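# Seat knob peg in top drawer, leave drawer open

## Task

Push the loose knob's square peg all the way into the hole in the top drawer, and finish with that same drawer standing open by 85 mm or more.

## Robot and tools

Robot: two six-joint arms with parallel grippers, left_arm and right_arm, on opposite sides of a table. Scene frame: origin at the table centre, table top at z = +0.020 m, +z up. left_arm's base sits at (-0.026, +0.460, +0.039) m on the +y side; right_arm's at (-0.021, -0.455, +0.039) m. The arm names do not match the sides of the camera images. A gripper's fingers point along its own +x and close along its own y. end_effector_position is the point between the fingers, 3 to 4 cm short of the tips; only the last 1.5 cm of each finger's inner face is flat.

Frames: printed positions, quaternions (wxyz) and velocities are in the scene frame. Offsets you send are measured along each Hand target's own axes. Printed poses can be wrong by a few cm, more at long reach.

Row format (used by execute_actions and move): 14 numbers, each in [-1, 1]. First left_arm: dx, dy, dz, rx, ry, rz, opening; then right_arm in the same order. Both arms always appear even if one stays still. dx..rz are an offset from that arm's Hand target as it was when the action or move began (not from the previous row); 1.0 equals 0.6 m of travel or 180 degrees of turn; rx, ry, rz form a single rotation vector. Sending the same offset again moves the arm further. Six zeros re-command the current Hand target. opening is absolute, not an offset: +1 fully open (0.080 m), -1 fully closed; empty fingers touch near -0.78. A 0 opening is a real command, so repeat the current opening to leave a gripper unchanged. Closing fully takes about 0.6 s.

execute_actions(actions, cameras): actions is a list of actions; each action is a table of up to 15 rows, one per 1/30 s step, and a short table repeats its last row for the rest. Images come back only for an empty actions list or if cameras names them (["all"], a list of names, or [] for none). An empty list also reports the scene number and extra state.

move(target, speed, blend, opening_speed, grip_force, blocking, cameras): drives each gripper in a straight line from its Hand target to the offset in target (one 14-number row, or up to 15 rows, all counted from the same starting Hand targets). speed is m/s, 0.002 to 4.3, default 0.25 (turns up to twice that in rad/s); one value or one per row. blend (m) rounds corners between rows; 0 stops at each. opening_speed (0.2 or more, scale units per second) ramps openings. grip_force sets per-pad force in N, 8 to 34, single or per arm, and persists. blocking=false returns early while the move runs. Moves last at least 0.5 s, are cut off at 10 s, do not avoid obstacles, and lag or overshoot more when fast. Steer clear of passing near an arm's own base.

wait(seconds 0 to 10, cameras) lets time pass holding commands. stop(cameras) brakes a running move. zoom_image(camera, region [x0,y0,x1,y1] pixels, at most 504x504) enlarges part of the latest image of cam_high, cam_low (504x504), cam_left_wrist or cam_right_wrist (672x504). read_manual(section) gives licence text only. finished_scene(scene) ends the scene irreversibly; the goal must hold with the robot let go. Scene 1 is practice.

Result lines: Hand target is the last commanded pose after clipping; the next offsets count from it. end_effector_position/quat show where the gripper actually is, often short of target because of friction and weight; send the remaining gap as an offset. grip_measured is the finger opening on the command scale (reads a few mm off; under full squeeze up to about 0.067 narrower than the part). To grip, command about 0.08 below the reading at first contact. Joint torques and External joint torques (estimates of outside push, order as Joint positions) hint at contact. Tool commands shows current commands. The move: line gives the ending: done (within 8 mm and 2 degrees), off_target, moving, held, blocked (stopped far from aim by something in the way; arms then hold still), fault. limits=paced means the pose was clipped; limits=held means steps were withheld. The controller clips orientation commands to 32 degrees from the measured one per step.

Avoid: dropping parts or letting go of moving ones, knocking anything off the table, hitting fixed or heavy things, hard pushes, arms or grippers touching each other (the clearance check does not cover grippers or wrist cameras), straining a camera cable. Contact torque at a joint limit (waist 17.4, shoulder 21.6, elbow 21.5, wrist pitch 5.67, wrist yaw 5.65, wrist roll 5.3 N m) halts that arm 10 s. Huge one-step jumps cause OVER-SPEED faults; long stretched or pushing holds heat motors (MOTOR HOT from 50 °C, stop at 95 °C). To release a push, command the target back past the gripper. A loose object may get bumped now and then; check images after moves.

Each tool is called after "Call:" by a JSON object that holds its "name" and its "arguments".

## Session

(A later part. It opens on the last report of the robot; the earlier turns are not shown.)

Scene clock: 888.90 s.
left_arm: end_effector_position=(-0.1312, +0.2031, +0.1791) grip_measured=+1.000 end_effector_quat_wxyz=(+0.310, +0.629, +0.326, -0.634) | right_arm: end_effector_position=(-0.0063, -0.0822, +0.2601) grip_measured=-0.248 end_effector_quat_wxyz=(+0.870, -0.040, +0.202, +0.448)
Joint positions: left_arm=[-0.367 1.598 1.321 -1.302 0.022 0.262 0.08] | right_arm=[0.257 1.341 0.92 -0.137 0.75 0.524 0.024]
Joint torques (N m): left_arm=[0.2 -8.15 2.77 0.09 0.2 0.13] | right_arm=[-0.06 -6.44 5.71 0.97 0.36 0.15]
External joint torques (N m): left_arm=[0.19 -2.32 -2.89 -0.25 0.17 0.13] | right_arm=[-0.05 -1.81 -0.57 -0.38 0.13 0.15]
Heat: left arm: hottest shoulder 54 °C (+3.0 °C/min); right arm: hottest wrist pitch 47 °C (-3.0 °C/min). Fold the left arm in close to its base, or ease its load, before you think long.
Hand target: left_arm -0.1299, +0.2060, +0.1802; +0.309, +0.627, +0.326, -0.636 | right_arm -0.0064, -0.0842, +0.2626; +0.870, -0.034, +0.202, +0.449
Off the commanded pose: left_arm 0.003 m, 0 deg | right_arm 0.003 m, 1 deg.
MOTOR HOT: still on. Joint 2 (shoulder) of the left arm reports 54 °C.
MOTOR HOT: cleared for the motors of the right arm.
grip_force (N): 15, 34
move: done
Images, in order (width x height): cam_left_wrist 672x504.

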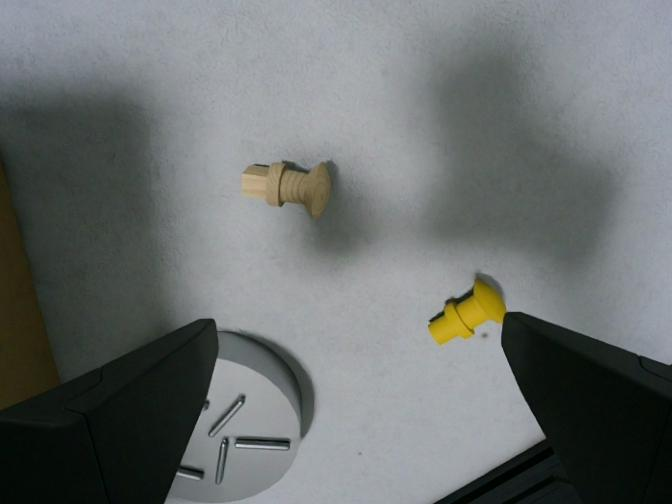

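Call:
{"name": "move", "arguments": {"target": [0.097,0.127,0.0195,0,0,-0.1667,1, 0,0,0,0,0,0,-0.36], "speed": 0.25, "cameras": ["cam_left_wrist"]}}

Scene clock: 894.10 s.
left_arm: end_effector_position=(-0.0969, +0.1636, +0.1263) grip_measured=+1.000 end_effector_quat_wxyz=(+0.115, +0.539, +0.457, -0.698) | right_arm: end_effector_position=(-0.0063, -0.0822, +0.2601) grip_measured=-0.248 end_effector_quat_wxyz=(+0.870, -0.040, +0.202, +0.448)
Joint positions: left_arm=[-0.025 1.986 1.483 -1.425 0.415 0.748 0.08] | right_arm=[0.257 1.341 0.92 -0.137 0.75 0.524 0.024]
Joint torques (N m): left_arm=[7.02 -4.65 5.38 0.01 0.53 0.22] | right_arm=[0.13 -6.28 5.78 0.98 0.33 0.18]
External joint torques (N m): left_arm=[7.06 3.27 0.51 0.28 0.26 0.19] | right_arm=[0.14 -1.56 -0.59 -0.4 0.1 0.18]
Heat: left arm: hottest shoulder 54 °C (+2.0 °C/min); right arm: hottest wrist pitch 47 °C (-3.0 °C/min). Fold the left arm in close to its base, or ease its load, before you think long.
Hand target: left_arm -0.0770, +0.1520, +0.1199; -0.134, -0.522, -0.477, +0.694 | right_arm -0.0064, -0.0842, +0.2626; +0.870, -0.034, +0.202, +0.449
Off the commanded pose: left_arm 0.024 m, 4 deg | right_arm 0.003 m, 1 deg.
MOTOR HOT: still on. Joint 2 (shoulder) of the left arm reports 54 °C.
grip_force (N): 15, 34
move: off_target (left_arm)
Images, in order (width x height): cam_left_wrist 672x504.

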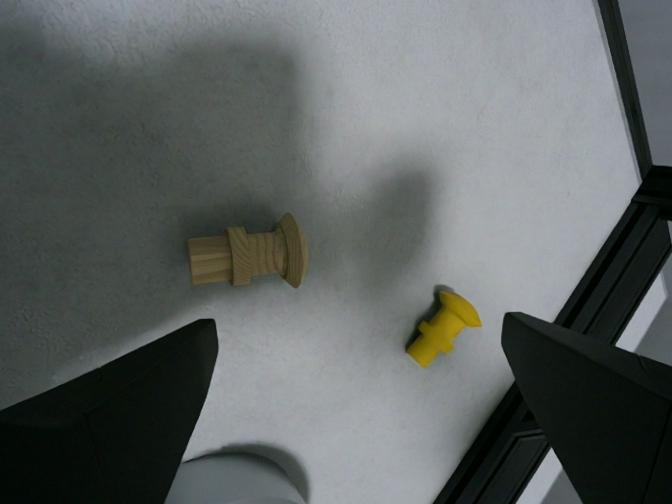

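Call:
{"name": "move", "arguments": {"target": [-0.0057,-0.0543,0.0032,0,0,0,1, 0,0,0,0,0,0,-0.36], "speed": 0.1, "cameras": ["cam_high","cam_low","cam_left_wrist"]}}

Scene clock: 895.47 s.
left_arm: end_effector_position=(-0.1068, +0.1688, +0.1361) grip_measured=+1.000 end_effector_quat_wxyz=(+0.120, +0.532, +0.472, -0.692) | right_arm: end_effector_position=(-0.0063, -0.0822, +0.2601) grip_measured=-0.248 end_effector_quat_wxyz=(+0.870, -0.040, +0.202, +0.448)
Joint positions: left_arm=[-0.048 1.96 1.483 -1.446 0.437 0.691 0.08] | right_arm=[0.257 1.341 0.92 -0.137 0.75 0.524 0.024]
Joint torques (N m): left_arm=[2.96 -10.29 3.23 -0.34 0.53 -0.05] | right_arm=[-0.05 -6.36 6 1.03 0.31 0.14]
External joint torques (N m): left_arm=[3 -2.43 -1.74 -0.11 0.25 -0.08] | right_arm=[-0.05 -1.65 -0.36 -0.35 0.08 0.14]
Heat: left arm: hottest shoulder 54 °C (+2.0 °C/min); right arm: hottest wrist pitch 47 °C (-3.0 °C/min). Fold the left arm in close to its base, or ease its load, before you think long.
Hand target: left_arm -0.0989, +0.1660, +0.1399; -0.134, -0.522, -0.477, +0.694 | right_arm -0.0064, -0.0842, +0.2626; +0.870, -0.034, +0.202, +0.449
Off the commanded pose: left_arm 0.009 m, 2 deg | right_arm 0.003 m, 1 deg.
MOTOR HOT: still on. Joint 2 (shoulder) of the left arm reports 54 °C.
grip_force (N): 15, 34
move: off_target (left_arm)
Images, in order (width x height): cam_high 504x504, cam_low 504x504, cam_left_wrist 672x504.

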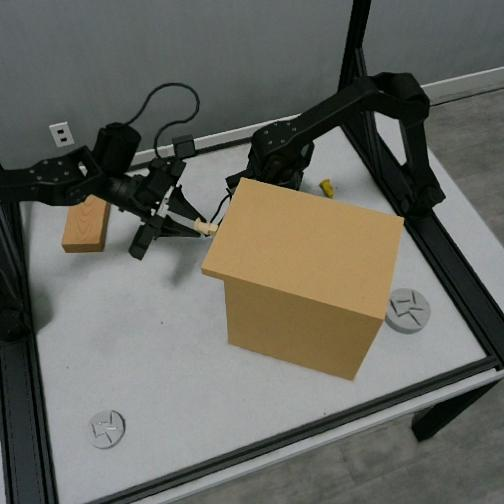

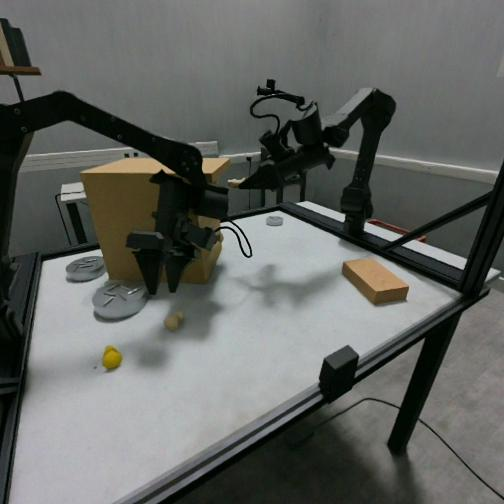

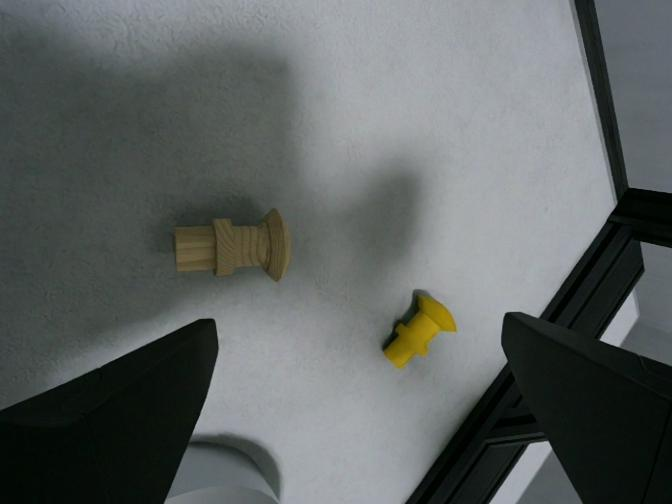

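Call:
{"name": "zoom_image", "arguments": {"camera": "cam_left_wrist", "region": [166, 202, 302, 292]}}

Call:
{"name": "zoom_image", "arguments": {"camera": "cam_left_wrist", "region": [168, 215, 222, 285]}}

Scaled by 3.706 from the camera's 672x504 image, which has a finer 960x720 frame.

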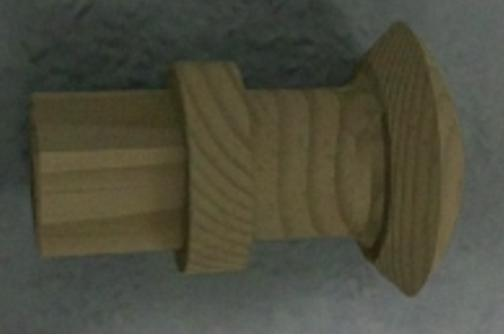

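Scaled by 7.200 from the camera's 672x504 image, which has a finer 960x720 frame.

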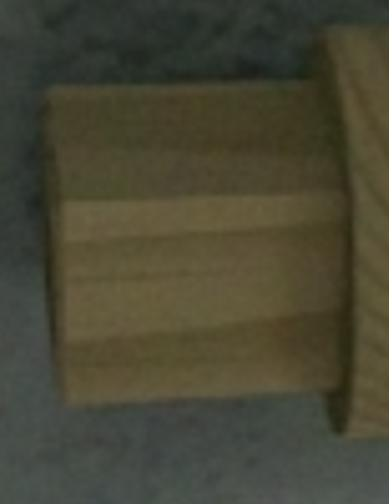

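Call:
{"name": "move", "arguments": {"target": [[-0.0148,-0.1042,-0.0226,0,0,0.1667,1, -0.1033,0.1008,-0.1718,-0.0409,0.0348,0.0839,-0.36],[0.0233,-0.0065,-0.0013,0.5306,0.1422,0.1236,1, -0.0481,0.2403,-0.3516,-0.0818,0.0696,0.1678,-0.36]], "speed": 0.25, "blend": [0.01,0], "cameras": ["cam_left_wrist","cam_right_wrist","cam_low"]}}

Scene clock: 907.83 s.
left_arm: end_effector_position=(-0.1087, +0.1715, +0.1355) grip_measured=+1.000 end_effector_quat_wxyz=(-0.264, +0.645, -0.272, -0.664) | right_arm: end_effector_position=(-0.2000, -0.0741, +0.0950) grip_measured=-0.248 end_effector_quat_wxyz=(+0.687, -0.143, +0.239, +0.671)
Joint positions: left_arm=[-0.256 1.69 1.245 -1.12 0.027 2.083 0.08] | right_arm=[0.629 1.81 0.743 0.433 0.496 0.484 0.024]
Joint torques (N m): left_arm=[0.29 -5.84 2.65 0.47 0 0.17] | right_arm=[0.04 -6.32 6.21 1.43 0.14 -0.14]
External joint torques (N m): left_arm=[0.22 0.56 -2.83 0.2 -0.06 0.17] | right_arm=[0.04 0.29 1.31 0.02 -0.04 -0.14]
Heat: left arm: hottest shoulder 53 °C (+1.0 °C/min); right arm: hottest wrist pitch 46 °C (-3.0 °C/min). Fold the left arm in close to its base, or ease its load, before you think long.
Hand target: left_arm -0.1070, +0.1729, +0.1300; -0.271, +0.645, -0.266, -0.663 | right_arm -0.2035, -0.0713, +0.0978; +0.685, -0.139, +0.238, +0.674
Off the commanded pose: left_arm 0.006 m, 1 deg | right_arm 0.005 m, 1 deg.
MOTOR HOT: still on. Joint 2 (shoulder) of the left arm reports 53 °C.
grip_force (N): 15, 34
move: done
Images, in order (width x height): cam_low 504x504, cam_left_wrist 672x504, cam_right_wrist 672x504.

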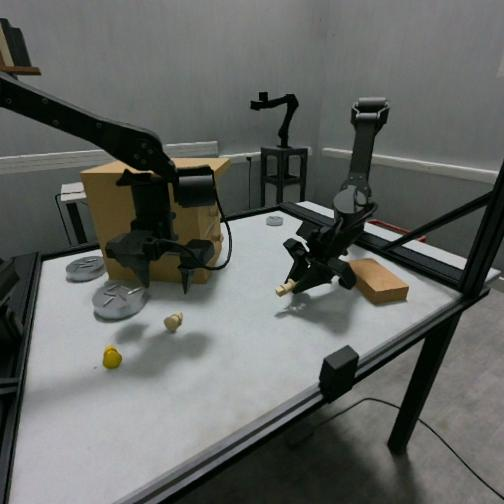

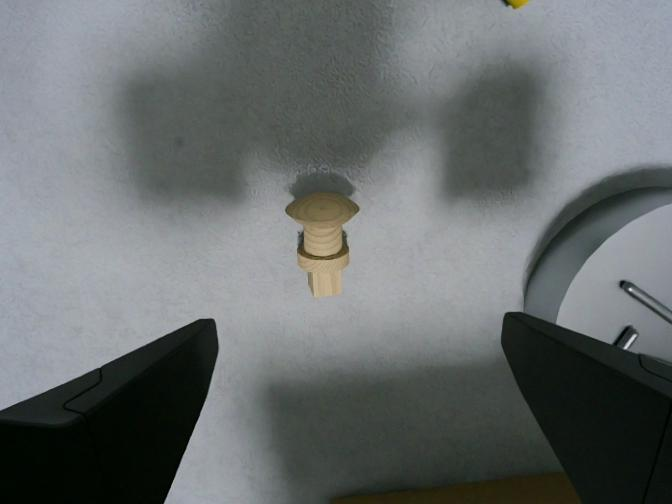

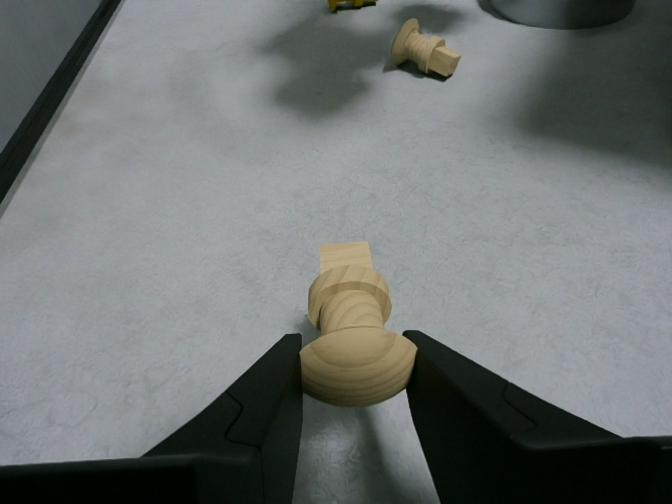

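Call:
{"name": "execute_actions", "arguments": {"actions": [], "cameras": ["all"]}}

Scene clock: 909.10 s.
left_arm: end_effector_position=(-0.1087, +0.1715, +0.1355) grip_measured=+1.000 end_effector_quat_wxyz=(-0.264, +0.645, -0.272, -0.664) | right_arm: end_effector_position=(-0.2000, -0.0741, +0.0950) grip_measured=-0.248 end_effector_quat_wxyz=(+0.687, -0.143, +0.239, +0.671)
Joint positions: left_arm=[-0.256 1.69 1.245 -1.12 0.027 2.084 0.08] | right_arm=[0.629 1.81 0.743 0.433 0.496 0.484 0.024]
Joint velocities: within noise
Joint torques (N m): left_arm=[0.26 -5.83 2.64 0.47 0 0.18] | right_arm=[0.26 -6.25 6.18 1.4 0.14 -0.14]
External joint torques (N m): left_arm=[0.24 0.66 -2.91 0.19 -0.05 0.18] | right_arm=[0.31 0.38 1.29 -0.01 -0.05 -0.14]
Motor temperatures (°C): left_arm=[29 53 39 36 31 32] | right_arm=[29 40 45 47 31 30]
Heat: left arm: hottest shoulder 53 °C (+0.0 °C/min); right arm: hottest wrist pitch 47 °C (-2.0 °C/min). Fold the left arm in close to its base, or ease its load, before you think long.
Hand target: left_arm -0.1070, +0.1729, +0.1300; -0.271, +0.645, -0.266, -0.663 | right_arm -0.2035, -0.0713, +0.0978; +0.685, -0.139, +0.238, +0.674
Tool commands: left_gripper/opening=+1.0 right_gripper/opening=-0.36
Off the commanded pose: left_arm 0.006 m, 1 deg | right_arm 0.005 m, 1 deg.
MOTOR HOT: still on. Joint 2 (shoulder) of the left arm reports 53 °C.
grip_force (N): 15, 34

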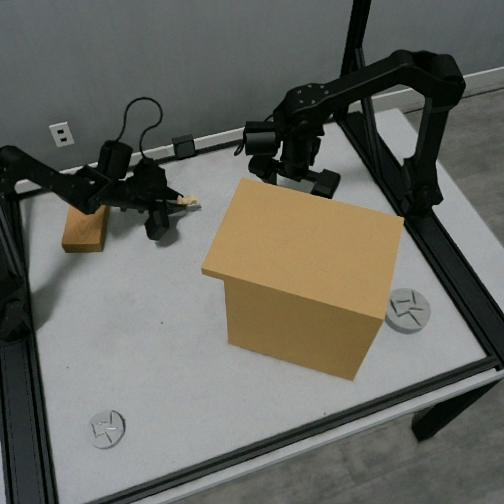

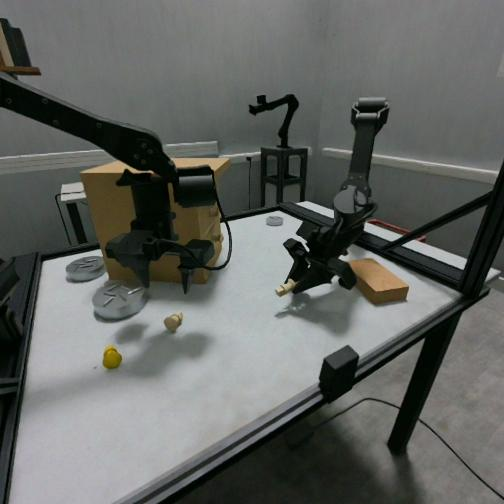

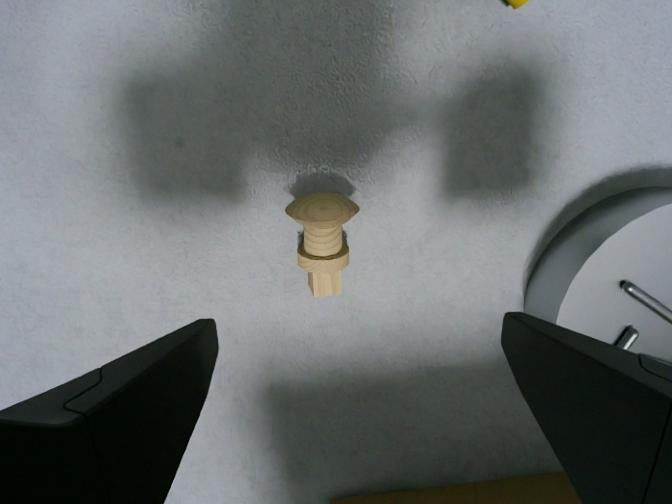

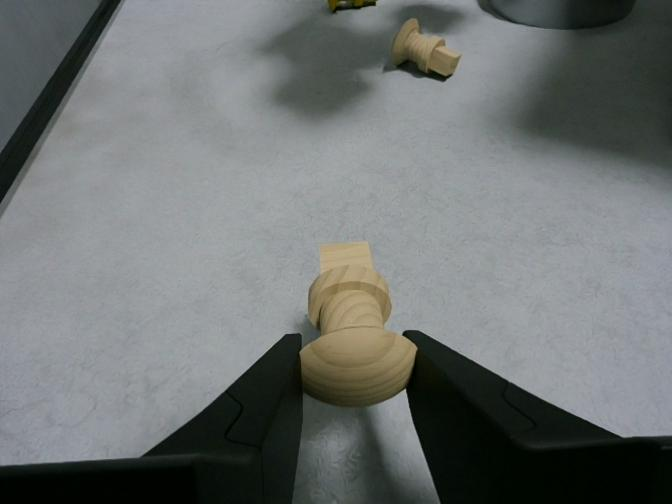

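Call:
{"name": "move", "arguments": {"target": [0,0,0,0,0,0,1, 0.03424,-0.00868,-0.05656,0,0,0,-0.36], "speed": 0.1, "cameras": ["cam_right_wrist"]}}

Scene clock: 910.77 s.
left_arm: end_effector_position=(-0.1087, +0.1715, +0.1355) grip_measured=+1.000 end_effector_quat_wxyz=(-0.264, +0.645, -0.272, -0.664) | right_arm: end_effector_position=(-0.2025, -0.0706, +0.0593) grip_measured=-0.248 end_effector_quat_wxyz=(+0.687, -0.137, +0.238, +0.673)
Joint positions: left_arm=[-0.256 1.69 1.245 -1.12 0.027 2.084 0.08] | right_arm=[0.629 1.955 0.719 0.615 0.496 0.484 0.024]
Joint torques (N m): left_arm=[0.25 -5.84 2.65 0.46 0 0.19] | right_arm=[0.18 -6.69 4.15 1.39 0.1 -0.19]
External joint torques (N m): left_arm=[0.24 0.56 -2.82 0.2 -0.06 0.19] | right_arm=[0.18 0.2 -0.02 -0.01 -0.08 -0.19]
Heat: left arm: hottest shoulder 53 °C (+0.0 °C/min); right arm: hottest wrist pitch 47 °C (-2.0 °C/min). Fold the left arm in close to its base, or ease its load, before you think long.
Hand target: left_arm -0.1070, +0.1729, +0.1300; -0.271, +0.645, -0.266, -0.663 | right_arm -0.2035, -0.0713, +0.0578; +0.685, -0.139, +0.238, +0.674
Off the commanded pose: left_arm 0.006 m, 1 deg | right_arm 0.002 m, 0 deg.
MOTOR HOT: still on. Joint 2 (shoulder) of the left arm reports 53 °C.
grip_force (N): 15, 34
move: done
Images, in order (width x height): cam_right_wrist 672x504.

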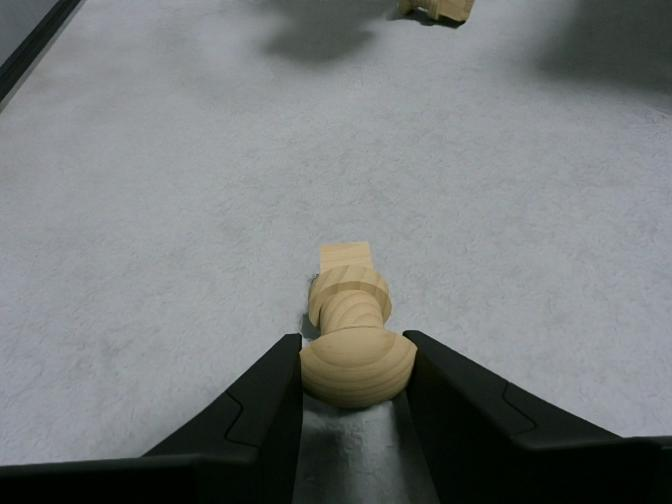

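Call:
{"name": "move", "arguments": {"target": [0,0,0,0,0,0,1, 0.00856,-0.00217,-0.01414,0,0,0,-0.36], "speed": 0.04}}

Call:
{"name": "move", "arguments": {"target": [0,0,0,0,0,0,1, 0.00214,-0.00054,-0.00354,0,0,0,-0.36], "speed": 0.03}}

Scene clock: 911.77 s.
left_arm: end_effector_position=(-0.1087, +0.1715, +0.1355) grip_measured=+1.000 end_effector_quat_wxyz=(-0.264, +0.645, -0.272, -0.664) | right_arm: end_effector_position=(-0.2039, -0.0686, +0.0541) grip_measured=-0.248 end_effector_quat_wxyz=(+0.687, -0.130, +0.237, +0.675)
Joint positions: left_arm=[-0.256 1.69 1.245 -1.12 0.027 2.084 0.08] | right_arm=[0.629 1.987 0.718 0.663 0.496 0.484 0.024]
Joint torques (N m): left_arm=[0.25 -5.84 2.66 0.47 0 0.18] | right_arm=[0.19 -5.89 3.66 1.08 0.14 -0.13]
External joint torques (N m): left_arm=[0.3 0.61 -2.87 0.19 -0.06 0.18] | right_arm=[0.22 1.07 -0.39 -0.33 -0.04 -0.12]
Heat: left arm: hottest shoulder 52 °C (-1.0 °C/min); right arm: hottest wrist pitch 47 °C (-2.0 °C/min). Fold the left arm in close to its base, or ease its load, before you think long.
Hand target: left_arm -0.1070, +0.1729, +0.1300; -0.271, +0.645, -0.266, -0.663 | right_arm -0.2035, -0.0713, +0.0477; +0.685, -0.139, +0.238, +0.674
Off the commanded pose: left_arm 0.006 m, 1 deg | right_arm 0.007 m, 1 deg.
MOTOR HOT: still on. Joint 2 (shoulder) of the left arm reports 52 °C.
grip_force (N): 15, 34
move: done

Scene clock: 912.47 s.
left_arm: end_effector_position=(-0.1087, +0.1715, +0.1355) grip_measured=+1.000 end_effector_quat_wxyz=(-0.264, +0.645, -0.272, -0.664) | right_arm: end_effector_position=(-0.2043, -0.0679, +0.0535) grip_measured=-0.248 end_effector_quat_wxyz=(+0.687, -0.127, +0.237, +0.676)
Joint positions: left_arm=[-0.256 1.69 1.245 -1.12 0.027 2.084 0.08] | right_arm=[0.629 1.994 0.718 0.676 0.497 0.484 0.024]
Joint torques (N m): left_arm=[0.27 -5.84 2.65 0.47 0 0.18] | right_arm=[0.16 -5.33 3.43 1 0.17 -0.18]
External joint torques (N m): left_arm=[0.27 0.55 -2.85 0.19 -0.06 0.18] | right_arm=[0.16 1.74 -0.68 -0.44 0 -0.18]
Heat: left arm: hottest shoulder 52 °C (-1.0 °C/min); right arm: hottest wrist pitch 47 °C (-2.0 °C/min). Fold the left arm in close to its base, or ease its load, before you think long.
Hand target: left_arm -0.1070, +0.1729, +0.1300; -0.271, +0.645, -0.266, -0.663 | right_arm -0.2034, -0.0712, +0.0453; +0.685, -0.139, +0.238, +0.674
Off the commanded pose: left_arm 0.006 m, 1 deg | right_arm 0.009 m, 1 deg.
MOTOR HOT: still on. Joint 2 (shoulder) of the left arm reports 52 °C.
grip_force (N): 15, 34
move: off_target (right_arm)

Call:
{"name": "wait", "arguments": {"seconds": 0, "cameras": ["cam_right_wrist", "cam_low"]}}

Call:
{"name": "zoom_image", "arguments": {"camera": "cam_low", "region": [240, 240, 340, 340]}}

Scene clock: 912.60 s.
left_arm: end_effector_position=(-0.1087, +0.1715, +0.1355) grip_measured=+1.000 end_effector_quat_wxyz=(-0.264, +0.645, -0.272, -0.664) | right_arm: end_effector_position=(-0.2043, -0.0679, +0.0535) grip_measured=-0.248 end_effector_quat_wxyz=(+0.687, -0.127, +0.237, +0.676)
Joint positions: left_arm=[-0.256 1.69 1.245 -1.12 0.027 2.084 0.08] | right_arm=[0.629 1.994 0.718 0.676 0.497 0.484 0.024]
Joint torques (N m): left_arm=[0.27 -5.85 2.66 0.46 0 0.18] | right_arm=[0.22 -5.38 3.4 1.04 0.1 -0.09]
External joint torques (N m): left_arm=[0.3 0.58 -2.88 0.17 -0.06 0.18] | right_arm=[0.21 1.62 -0.62 -0.37 -0.07 -0.08]
Heat: left arm: hottest shoulder 52 °C (-1.0 °C/min); right arm: hottest wrist pitch 47 °C (-2.0 °C/min). Fold the left arm in close to its base, or ease its load, before you think long.
Hand target: left_arm -0.1070, +0.1729, +0.1300; -0.271, +0.645, -0.266, -0.663 | right_arm -0.2034, -0.0713, +0.0453; +0.685, -0.139, +0.238, +0.674
Tool commands: left_gripper/opening=+1.0 right_gripper/opening=-0.36
Off the commanded pose: left_arm 0.006 m, 1 deg | right_arm 0.009 m, 1 deg.
MOTOR HOT: still on. Joint 2 (shoulder) of the left arm reports 52 °C.
grip_force (N): 15, 34
Images, in order (width x height): cam_low 504x504, cam_right_wrist 672x504.

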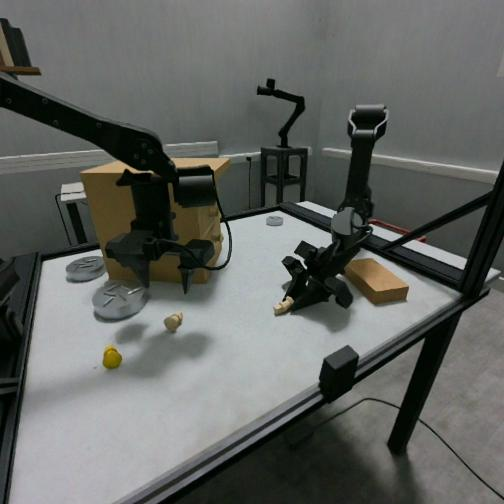

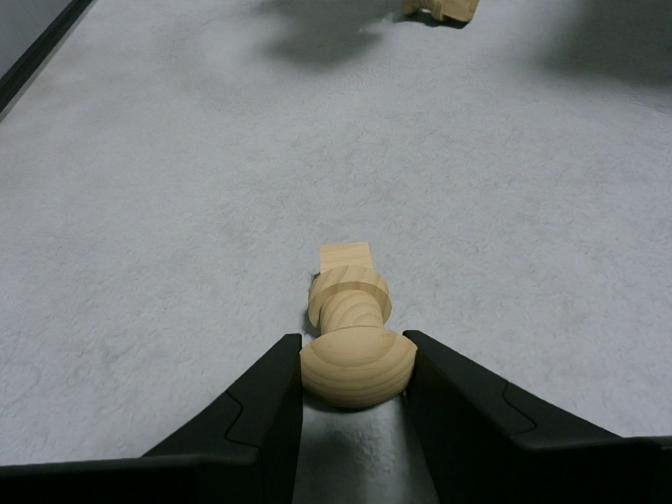

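Scaled by 5.040 from the camera's 504x504 image, which has a finer 720x720 frame.

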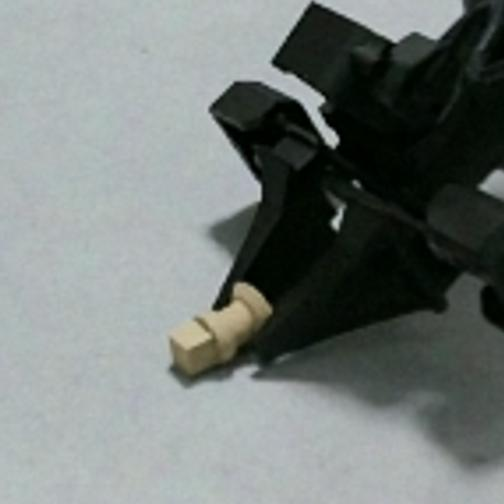

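Call:
{"name": "move", "arguments": {"target": [[0,0,0,0,0,0,1, -0.0043,0.0011,0.0071,0,0,0,-0.36],[0,0,0,0,0,0,1, -0.0043,0.0011,0.0071,0,0,0,0.4]], "speed": 0.03, "opening_speed": 0.7, "cameras": ["cam_right_wrist"]}}

Scene clock: 915.13 s.
left_arm: end_effector_position=(-0.1087, +0.1715, +0.1355) grip_measured=+1.000 end_effector_quat_wxyz=(-0.264, +0.645, -0.272, -0.664) | right_arm: end_effector_position=(-0.2073, -0.0698, +0.0540) grip_measured=+0.396 end_effector_quat_wxyz=(+0.683, -0.131, +0.237, +0.678)
Joint positions: left_arm=[-0.256 1.69 1.245 -1.12 0.027 2.084 0.08] | right_arm=[0.636 1.988 0.719 0.663 0.494 0.482 0.053]
Joint torques (N m): left_arm=[0.27 -5.83 2.64 0.46 0 0.19] | right_arm=[-0.41 -7.18 3.51 0.44 0.22 -0.05]
External joint torques (N m): left_arm=[0.26 0.55 -2.86 0.18 -0.06 0.19] | right_arm=[-0.4 -0.16 -0.57 -0.98 0.05 -0.05]
Heat: left arm: hottest shoulder 52 °C (-1.0 °C/min); right arm: hottest wrist pitch 47 °C (-2.0 °C/min). Fold the left arm in close to its base, or ease its load, before you think long.
Hand target: left_arm -0.1070, +0.1729, +0.1300; -0.271, +0.645, -0.266, -0.663 | right_arm -0.2035, -0.0713, +0.0503; +0.685, -0.139, +0.238, +0.674
Off the commanded pose: left_arm 0.006 m, 1 deg | right_arm 0.006 m, 1 deg.
MOTOR HOT: still on. Joint 2 (shoulder) of the left arm reports 52 °C.
grip_force (N): 15, 34
move: done
Images, in order (width x height): cam_right_wrist 672x504.

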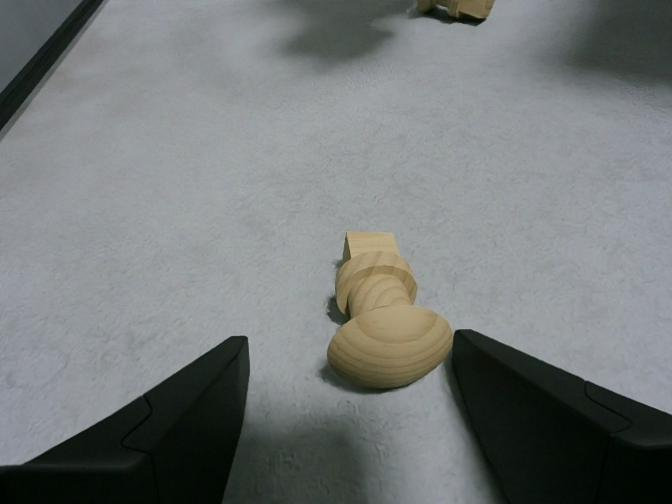

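Call:
{"name": "move", "arguments": {"target": [[0,0,0,0,0,0,1, 0,0,0,0,0,0,0.7],[0,0,0,0,0,0,1, -0.15,0,0,0,0,0,0.7]], "speed": [0.05,0.12], "opening_speed": 0.8, "cameras": ["cam_right_wrist","cam_left_wrist"]}}

Scene clock: 917.50 s.
left_arm: end_effector_position=(-0.1087, +0.1715, +0.1355) grip_measured=+1.000 end_effector_quat_wxyz=(-0.264, +0.645, -0.272, -0.664) | right_arm: end_effector_position=(-0.2017, -0.1478, +0.0936) grip_measured=+0.698 end_effector_quat_wxyz=(+0.684, -0.144, +0.237, +0.674)
Joint positions: left_arm=[-0.256 1.69 1.245 -1.12 0.027 2.084 0.08] | right_arm=[0.8 1.627 0.527 0.405 0.626 0.599 0.066]
Joint torques (N m): left_arm=[0.27 -5.84 2.65 0.46 0 0.18] | right_arm=[0.31 -6.61 4.33 0.92 0.41 0.16]
External joint torques (N m): left_arm=[0.3 0.59 -2.87 0.19 -0.07 0.18] | right_arm=[0.34 -1.52 -0.31 -0.4 0.17 0.16]
Heat: left arm: hottest shoulder 52 °C (-1.0 °C/min); right arm: hottest wrist pitch 46 °C (-3.0 °C/min). Fold the left arm in close to its base, or ease its load, before you think long.
Hand target: left_arm -0.1070, +0.1729, +0.1300; -0.271, +0.645, -0.266, -0.663 | right_arm -0.2014, -0.1486, +0.0964; +0.685, -0.139, +0.238, +0.674
Off the commanded pose: left_arm 0.006 m, 1 deg | right_arm 0.003 m, 1 deg.
MOTOR HOT: still on. Joint 2 (shoulder) of the left arm reports 52 °C.
grip_force (N): 15, 34
move: done
Images, in order (width x height): cam_left_wrist 672x504, cam_right_wrist 672x504.

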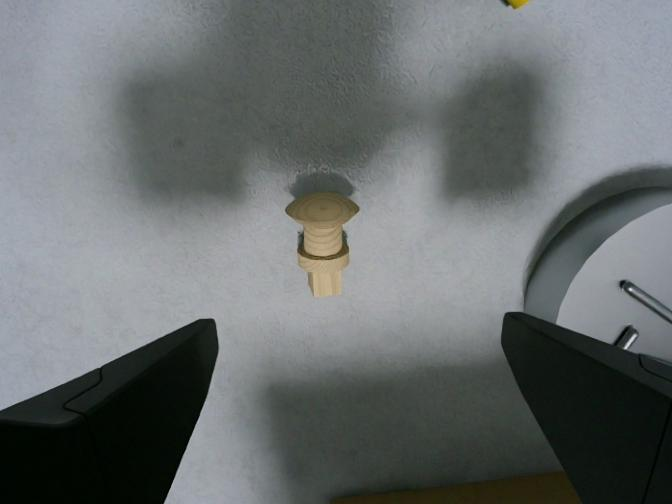

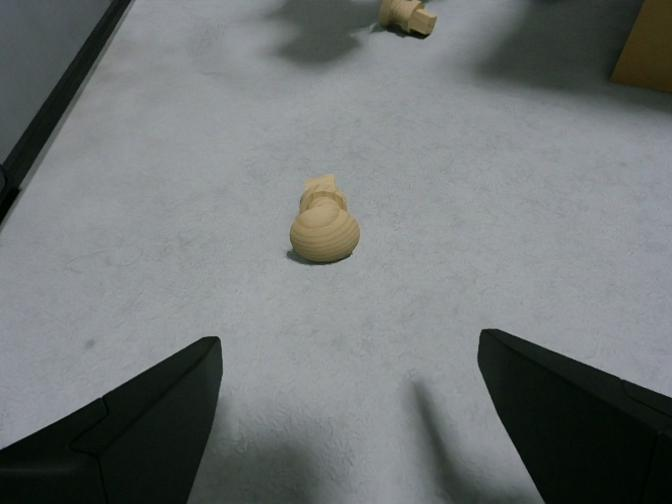

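Call:
{"name": "move", "arguments": {"target": [0.05,0,0,0,0,0,1, 0,0,0,0,0,0,0.7], "speed": 0.12, "cameras": ["cam_left_wrist"]}}

Scene clock: 921.30 s.
left_arm: end_effector_position=(-0.1087, +0.1713, +0.1052) grip_measured=+1.000 end_effector_quat_wxyz=(-0.265, +0.645, -0.271, -0.664) | right_arm: end_effector_position=(-0.2017, -0.1479, +0.0936) grip_measured=+0.698 end_effector_quat_wxyz=(+0.684, -0.144, +0.237, +0.674)
Joint positions: left_arm=[-0.256 1.721 1.157 -1.001 0.027 2.084 0.08] | right_arm=[0.8 1.627 0.527 0.405 0.626 0.599 0.066]
Joint torques (N m): left_arm=[0 -5.99 2.5 0.45 0 0.1] | right_arm=[0.18 -6.55 4.09 0.9 0.47 0.11]
External joint torques (N m): left_arm=[0.01 0.53 -2.81 0.2 -0.06 0.09] | right_arm=[0.2 -1.48 -0.57 -0.42 0.23 0.11]
Heat: left arm: hottest shoulder 51 °C (-2.0 °C/min); right arm: hottest wrist pitch 46 °C (-3.0 °C/min). Fold the left arm in close to its base, or ease its load, before you think long.
Hand target: left_arm -0.1076, +0.1734, +0.1000; -0.271, +0.645, -0.266, -0.663 | right_arm -0.2015, -0.1486, +0.0963; +0.685, -0.139, +0.238, +0.674
Off the commanded pose: left_arm 0.006 m, 1 deg | right_arm 0.003 m, 1 deg.
MOTOR HOT: still on. Joint 2 (shoulder) of the left arm reports 51 °C.
grip_force (N): 15, 34
move: done
Images, in order (width x height): cam_left_wrist 672x504.

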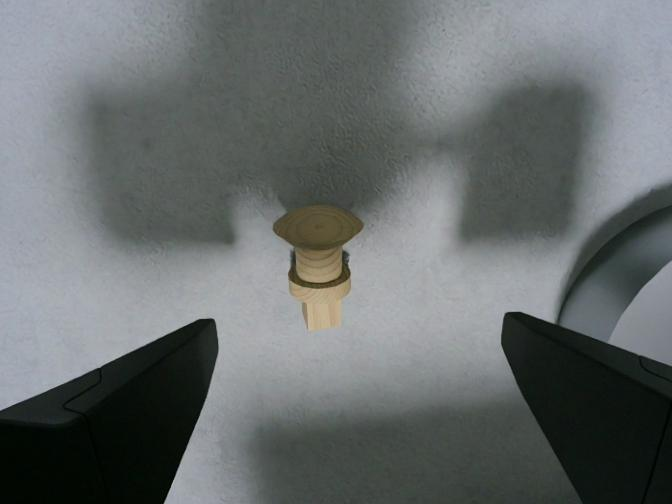

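Call:
{"name": "move", "arguments": {"target": [0.02,0.019,-0.0283,0,0,0,0.3, 0,0,0,0,0,0,0.7], "speed": 0.1, "cameras": ["cam_left_wrist"]}}

Scene clock: 923.07 s.
left_arm: end_effector_position=(-0.1042, +0.1571, +0.0889) grip_measured=+0.304 end_effector_quat_wxyz=(-0.270, +0.644, -0.265, -0.664) | right_arm: end_effector_position=(-0.2017, -0.1479, +0.0936) grip_measured=+0.698 end_effector_quat_wxyz=(+0.684, -0.144, +0.237, +0.674)
Joint positions: left_arm=[-0.23 1.802 1.186 -0.967 0.027 2.109 0.049] | right_arm=[0.8 1.627 0.527 0.405 0.626 0.599 0.066]
Joint torques (N m): left_arm=[0.36 -6.3 4.29 0.42 -0.01 0.18] | right_arm=[0.06 -6.73 4.08 0.92 0.43 0.12]
External joint torques (N m): left_arm=[0.27 0.63 -0.92 0.16 -0.06 0.18] | right_arm=[0.07 -1.68 -0.57 -0.39 0.18 0.12]
Heat: left arm: hottest shoulder 51 °C (-2.0 °C/min); right arm: hottest wrist pitch 46 °C (-3.0 °C/min). Fold the left arm in close to its base, or ease its load, before you think long.
Hand target: left_arm -0.1038, +0.1537, +0.0876; -0.271, +0.645, -0.266, -0.663 | right_arm -0.2015, -0.1486, +0.0963; +0.685, -0.139, +0.238, +0.674
Off the commanded pose: left_arm 0.004 m, 0 deg | right_arm 0.003 m, 1 deg.
MOTOR HOT: still on. Joint 2 (shoulder) of the left arm reports 51 °C.
grip_force (N): 15, 34
move: done
Images, in order (width x height): cam_left_wrist 672x504.

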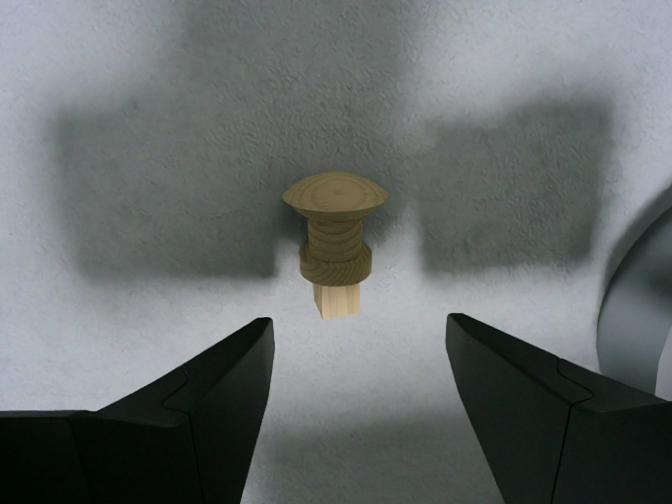

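Call:
{"name": "move", "arguments": {"target": [0.0167,0.01,-0.0108,0,0,0,0.3, 0,0,0,0,0,0,0.7], "speed": 0.08, "cameras": ["cam_left_wrist"]}}

Scene clock: 924.47 s.
left_arm: end_effector_position=(-0.1043, +0.1483, +0.0790) grip_measured=+0.304 end_effector_quat_wxyz=(-0.270, +0.644, -0.265, -0.664) | right_arm: end_effector_position=(-0.2017, -0.1479, +0.0936) grip_measured=+0.698 end_effector_quat_wxyz=(+0.684, -0.144, +0.237, +0.674)
Joint positions: left_arm=[-0.224 1.846 1.201 -0.936 0.027 2.116 0.049] | right_arm=[0.8 1.627 0.527 0.405 0.626 0.599 0.066]
Joint torques (N m): left_arm=[0.26 -6.64 4.32 0.49 -0.01 0.18] | right_arm=[0.2 -6.75 4.49 0.93 0.39 0.17]
External joint torques (N m): left_arm=[0.27 0.55 -0.82 0.24 -0.07 0.18] | right_arm=[0.22 -1.6 -0.24 -0.42 0.15 0.17]
Heat: left arm: hottest shoulder 51 °C (-2.0 °C/min); right arm: hottest wrist pitch 46 °C (-3.0 °C/min). Fold the left arm in close to its base, or ease its load, before you think long.
Hand target: left_arm -0.1037, +0.1449, +0.0775; -0.271, +0.645, -0.266, -0.663 | right_arm -0.2015, -0.1486, +0.0963; +0.685, -0.139, +0.238, +0.674
Off the commanded pose: left_arm 0.004 m, 0 deg | right_arm 0.003 m, 1 deg.
MOTOR HOT: still on. Joint 2 (shoulder) of the left arm reports 51 °C.
grip_force (N): 15, 34
move: done
Images, in order (width x height): cam_left_wrist 672x504.

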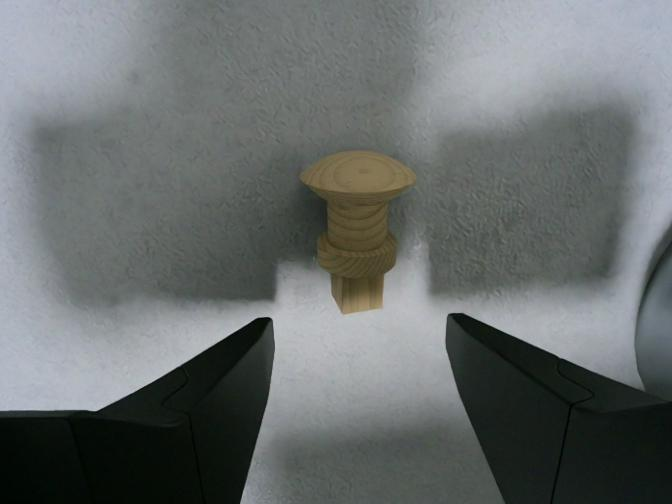

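Call:
{"name": "move", "arguments": {"target": [0.0133,0.0,0.011,0,0,0,0.1, 0,0,0,0,0,0,0.7], "speed": 0.06, "cameras": ["cam_left_wrist"]}}

Scene clock: 925.80 s.
left_arm: end_effector_position=(-0.1088, +0.1467, +0.0755) grip_measured=+0.104 end_effector_quat_wxyz=(-0.265, +0.645, -0.273, -0.663) | right_arm: end_effector_position=(-0.2017, -0.1479, +0.0936) grip_measured=+0.698 end_effector_quat_wxyz=(+0.684, -0.144, +0.237, +0.674)
Joint positions: left_arm=[-0.236 1.847 1.186 -0.903 0.027 2.105 0.04] | right_arm=[0.8 1.627 0.527 0.405 0.626 0.599 0.066]
Joint torques (N m): left_arm=[-0.27 -6.69 2.33 0.46 -0.01 -0.09] | right_arm=[0.23 -6.84 4.27 0.94 0.44 0.14]
External joint torques (N m): left_arm=[-0.26 0.56 -2.77 0.21 -0.07 -0.09] | right_arm=[0.22 -1.73 -0.46 -0.4 0.2 0.14]
Heat: left arm: hottest shoulder 51 °C (-2.0 °C/min); right arm: hottest wrist pitch 46 °C (-3.0 °C/min). Fold the left arm in close to its base, or ease its load, before you think long.
Hand target: left_arm -0.1085, +0.1497, +0.0697; -0.271, +0.645, -0.266, -0.663 | right_arm -0.2015, -0.1486, +0.0963; +0.685, -0.139, +0.238, +0.674
Off the commanded pose: left_arm 0.006 m, 1 deg | right_arm 0.003 m, 1 deg.
MOTOR HOT: still on. Joint 2 (shoulder) of the left arm reports 51 °C.
grip_force (N): 15, 34
move: done
Images, in order (width x height): cam_left_wrist 672x504.

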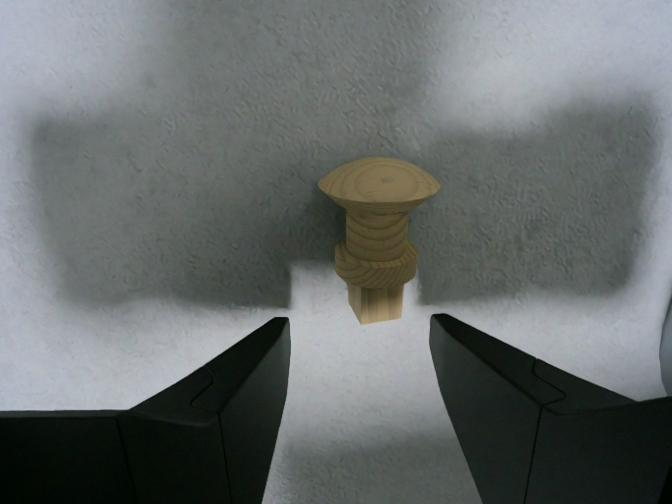

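Call:
{"name": "move", "arguments": {"target": [0.0133,-0.0085,0.0056,0,0,0,0.0, 0,0,0,0,0,0,0.7], "speed": 0.05, "cameras": ["cam_left_wrist"]}}

Scene clock: 926.93 s.
left_arm: end_effector_position=(-0.1076, +0.1532, +0.0651) grip_measured=+0.003 end_effector_quat_wxyz=(-0.267, +0.645, -0.270, -0.664) | right_arm: end_effector_position=(-0.2017, -0.1479, +0.0936) grip_measured=+0.698 end_effector_quat_wxyz=(+0.684, -0.144, +0.237, +0.674)
Joint positions: left_arm=[-0.238 1.847 1.141 -0.865 0.027 2.104 0.035] | right_arm=[0.8 1.627 0.527 0.405 0.626 0.599 0.066]
Joint torques (N m): left_arm=[-0.32 -7.46 2.36 0.48 0 -0.07] | right_arm=[0.26 -6.87 4.23 0.93 0.43 0.12]
External joint torques (N m): left_arm=[-0.35 -0.36 -2.69 0.21 -0.06 -0.07] | right_arm=[0.31 -1.8 -0.38 -0.38 0.18 0.12]
Heat: left arm: hottest shoulder 51 °C (-3.0 °C/min); right arm: hottest wrist pitch 46 °C (-3.0 °C/min). Fold the left arm in close to its base, or ease its load, before you think long.
Hand target: left_arm -0.1075, +0.1558, +0.0618; -0.271, +0.645, -0.266, -0.663 | right_arm -0.2015, -0.1486, +0.0963; +0.685, -0.139, +0.238, +0.674
Off the commanded pose: left_arm 0.004 m, 1 deg | right_arm 0.003 m, 1 deg.
MOTOR HOT: still on. Joint 2 (shoulder) of the left arm reports 51 °C.
grip_force (N): 15, 34
move: done
Images, in order (width x height): cam_left_wrist 672x504.

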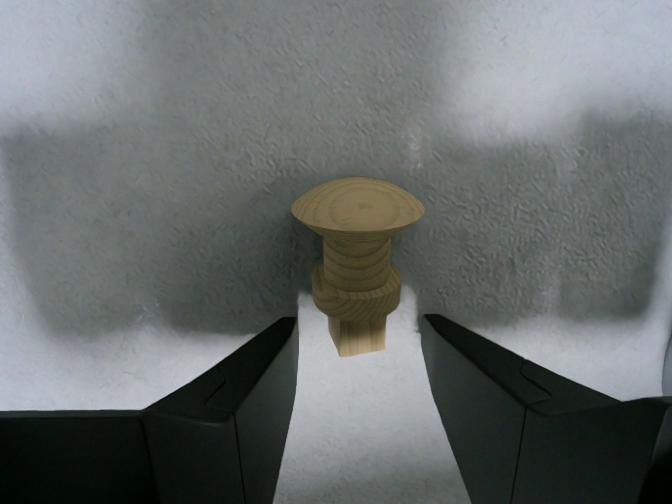

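Call:
{"name": "move", "arguments": {"target": [0.010,0.0,0.0,0,0,0,-0.2, 0,0,0,0,0,0,0.7], "speed": 0.04, "opening_speed": 0.8, "cameras": ["cam_left_wrist"]}}

Scene clock: 928.03 s.
left_arm: end_effector_position=(-0.1078, +0.1527, +0.0614) grip_measured=-0.196 end_effector_quat_wxyz=(-0.265, +0.645, -0.272, -0.663) | right_arm: end_effector_position=(-0.2017, -0.1479, +0.0936) grip_measured=+0.698 end_effector_quat_wxyz=(+0.684, -0.144, +0.237, +0.674)
Joint positions: left_arm=[-0.238 1.849 1.128 -0.842 0.027 2.103 0.026] | right_arm=[0.8 1.627 0.527 0.405 0.626 0.599 0.066]
Joint torques (N m): left_arm=[-0.34 -6.52 2.26 0.44 0 -0.07] | right_arm=[0.16 -6.76 4.29 0.91 0.41 0.13]
External joint torques (N m): left_arm=[-0.35 0.61 -2.76 0.17 -0.06 -0.07] | right_arm=[0.17 -1.7 -0.34 -0.41 0.17 0.13]
Heat: left arm: hottest shoulder 51 °C (-3.0 °C/min); right arm: hottest wrist pitch 46 °C (-3.0 °C/min). Fold the left arm in close to its base, or ease its load, before you think long.
Hand target: left_arm -0.1076, +0.1559, +0.0558; -0.271, +0.645, -0.266, -0.663 | right_arm -0.2015, -0.1486, +0.0963; +0.685, -0.139, +0.238, +0.674
Off the commanded pose: left_arm 0.006 m, 1 deg | right_arm 0.003 m, 1 deg.
MOTOR HOT: still on. Joint 2 (shoulder) of the left arm reports 51 °C.
grip_force (N): 15, 34
move: done
Images, in order (width x height): cam_left_wrist 672x504.

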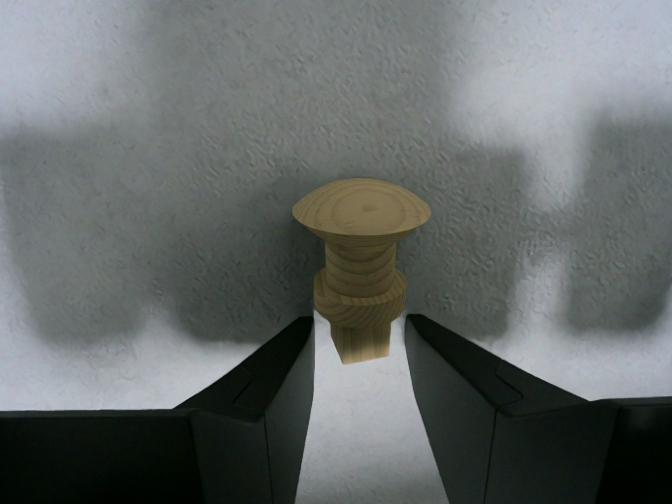

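Call:
{"name": "move", "arguments": {"target": [0.0067,0.0,0.0,0,0,0,-0.25, 0,0,0,0,0,0,0.7], "speed": 0.03, "opening_speed": 0.8, "cameras": ["cam_left_wrist"]}}

Call:
{"name": "zoom_image", "arguments": {"camera": "cam_left_wrist", "region": [260, 260, 460, 410]}}

Scene clock: 928.90 s.
left_arm: end_effector_position=(-0.1078, +0.1530, +0.0600) grip_measured=-0.246 end_effector_quat_wxyz=(-0.264, +0.645, -0.272, -0.663) | right_arm: end_effector_position=(-0.2017, -0.1479, +0.0936) grip_measured=+0.698 end_effector_quat_wxyz=(+0.684, -0.144, +0.237, +0.674)
Joint positions: left_arm=[-0.238 1.851 1.123 -0.835 0.027 2.102 0.024] | right_arm=[0.8 1.627 0.527 0.405 0.626 0.599 0.066]
Joint torques (N m): left_arm=[-0.36 -5.79 1.93 1.1 0.02 -0.06] | right_arm=[0.09 -6.77 4.26 0.92 0.43 0.12]
External joint torques (N m): left_arm=[-0.33 1.38 -3.13 0.81 -0.05 -0.06] | right_arm=[0.14 -1.71 -0.36 -0.39 0.18 0.12]
Heat: left arm: hottest shoulder 50 °C (-4.0 °C/min); right arm: hottest wrist pitch 46 °C (-3.0 °C/min). Fold the left arm in close to its base, or ease its load, before you think long.
Hand target: left_arm -0.1078, +0.1560, +0.0517; -0.271, +0.645, -0.266, -0.663 | right_arm -0.2015, -0.1486, +0.0963; +0.685, -0.139, +0.238, +0.674
Off the commanded pose: left_arm 0.009 m, 1 deg | right_arm 0.003 m, 1 deg.
MOTOR HOT: still on. Joint 2 (shoulder) of the left arm reports 50 °C.
grip_force (N): 15, 34
move: off_target (left_arm)
Images, in order (width x height): cam_left_wrist 672x504.

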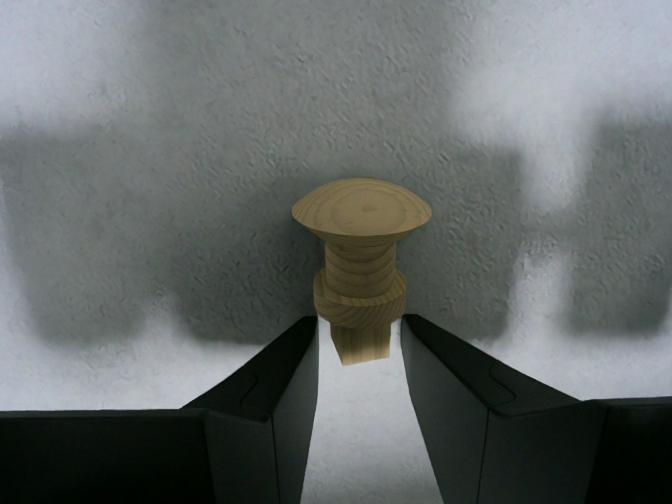

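Scaled by 2.520 from the camera's 672x504 image, which has a finer 960x720 frame.

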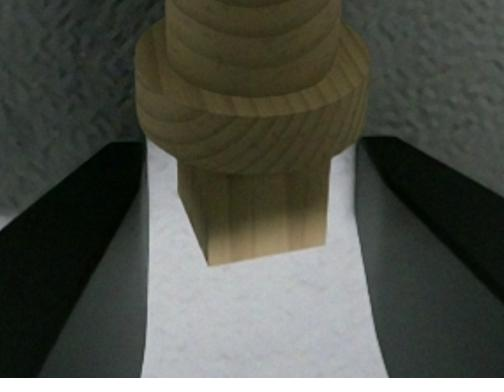

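Call:
{"name": "move", "arguments": {"target": [-0.0051,0.0074,-0.0115,0,0,0,-0.2, 0,0,0,0,0,0,0.7], "speed": 0.03, "opening_speed": 0.8, "cameras": ["cam_left_wrist"]}}

Call:
{"name": "zoom_image", "arguments": {"camera": "cam_left_wrist", "region": [260, 260, 460, 410]}}

Scene clock: 930.57 s.
left_arm: end_effector_position=(-0.1073, +0.1514, +0.0600) grip_measured=-0.204 end_effector_quat_wxyz=(-0.269, +0.644, -0.269, -0.664) | right_arm: end_effector_position=(-0.2017, -0.1479, +0.0936) grip_measured=+0.698 end_effector_quat_wxyz=(+0.684, -0.144, +0.237, +0.674)
Joint positions: left_arm=[-0.235 1.864 1.141 -0.852 0.027 2.107 0.026] | right_arm=[0.8 1.627 0.527 0.405 0.626 0.599 0.066]
Joint torques (N m): left_arm=[0.54 -5.23 3.93 0.89 0 0.14] | right_arm=[0.22 -6.66 4.24 0.9 0.43 0.12]
External joint torques (N m): left_arm=[0.58 1.97 -1.06 0.64 -0.07 0.14] | right_arm=[0.21 -1.57 -0.46 -0.43 0.19 0.12]
Heat: left arm: hottest shoulder 50 °C (-4.0 °C/min); right arm: hottest wrist pitch 46 °C (-3.0 °C/min). Fold the left arm in close to its base, or ease its load, before you think long.
Hand target: left_arm -0.1059, +0.1480, +0.0546; -0.271, +0.645, -0.266, -0.663 | right_arm -0.2015, -0.1486, +0.0963; +0.685, -0.139, +0.238, +0.674
Off the commanded pose: left_arm 0.007 m, 0 deg | right_arm 0.003 m, 1 deg.
MOTOR HOT: still on. Joint 2 (shoulder) of the left arm reports 50 °C.
grip_force (N): 15, 34
move: done
Images, in order (width x height): cam_left_wrist 672x504.

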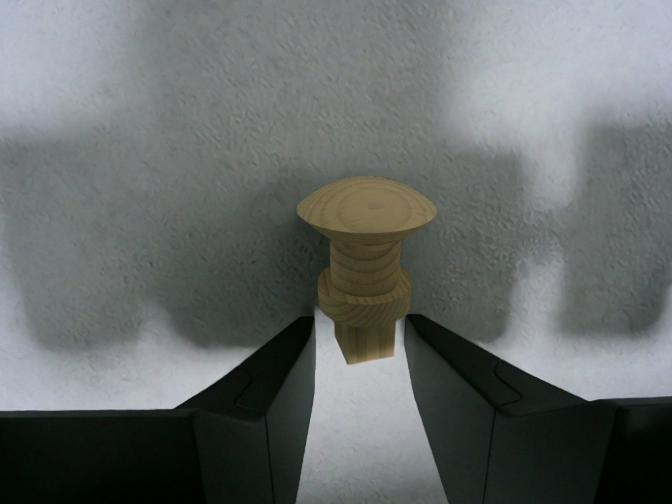

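Scaled by 2.520 from the camera's 672x504 image, which has a finer 960x720 frame.

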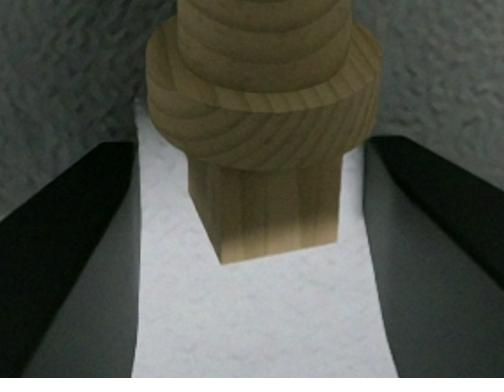

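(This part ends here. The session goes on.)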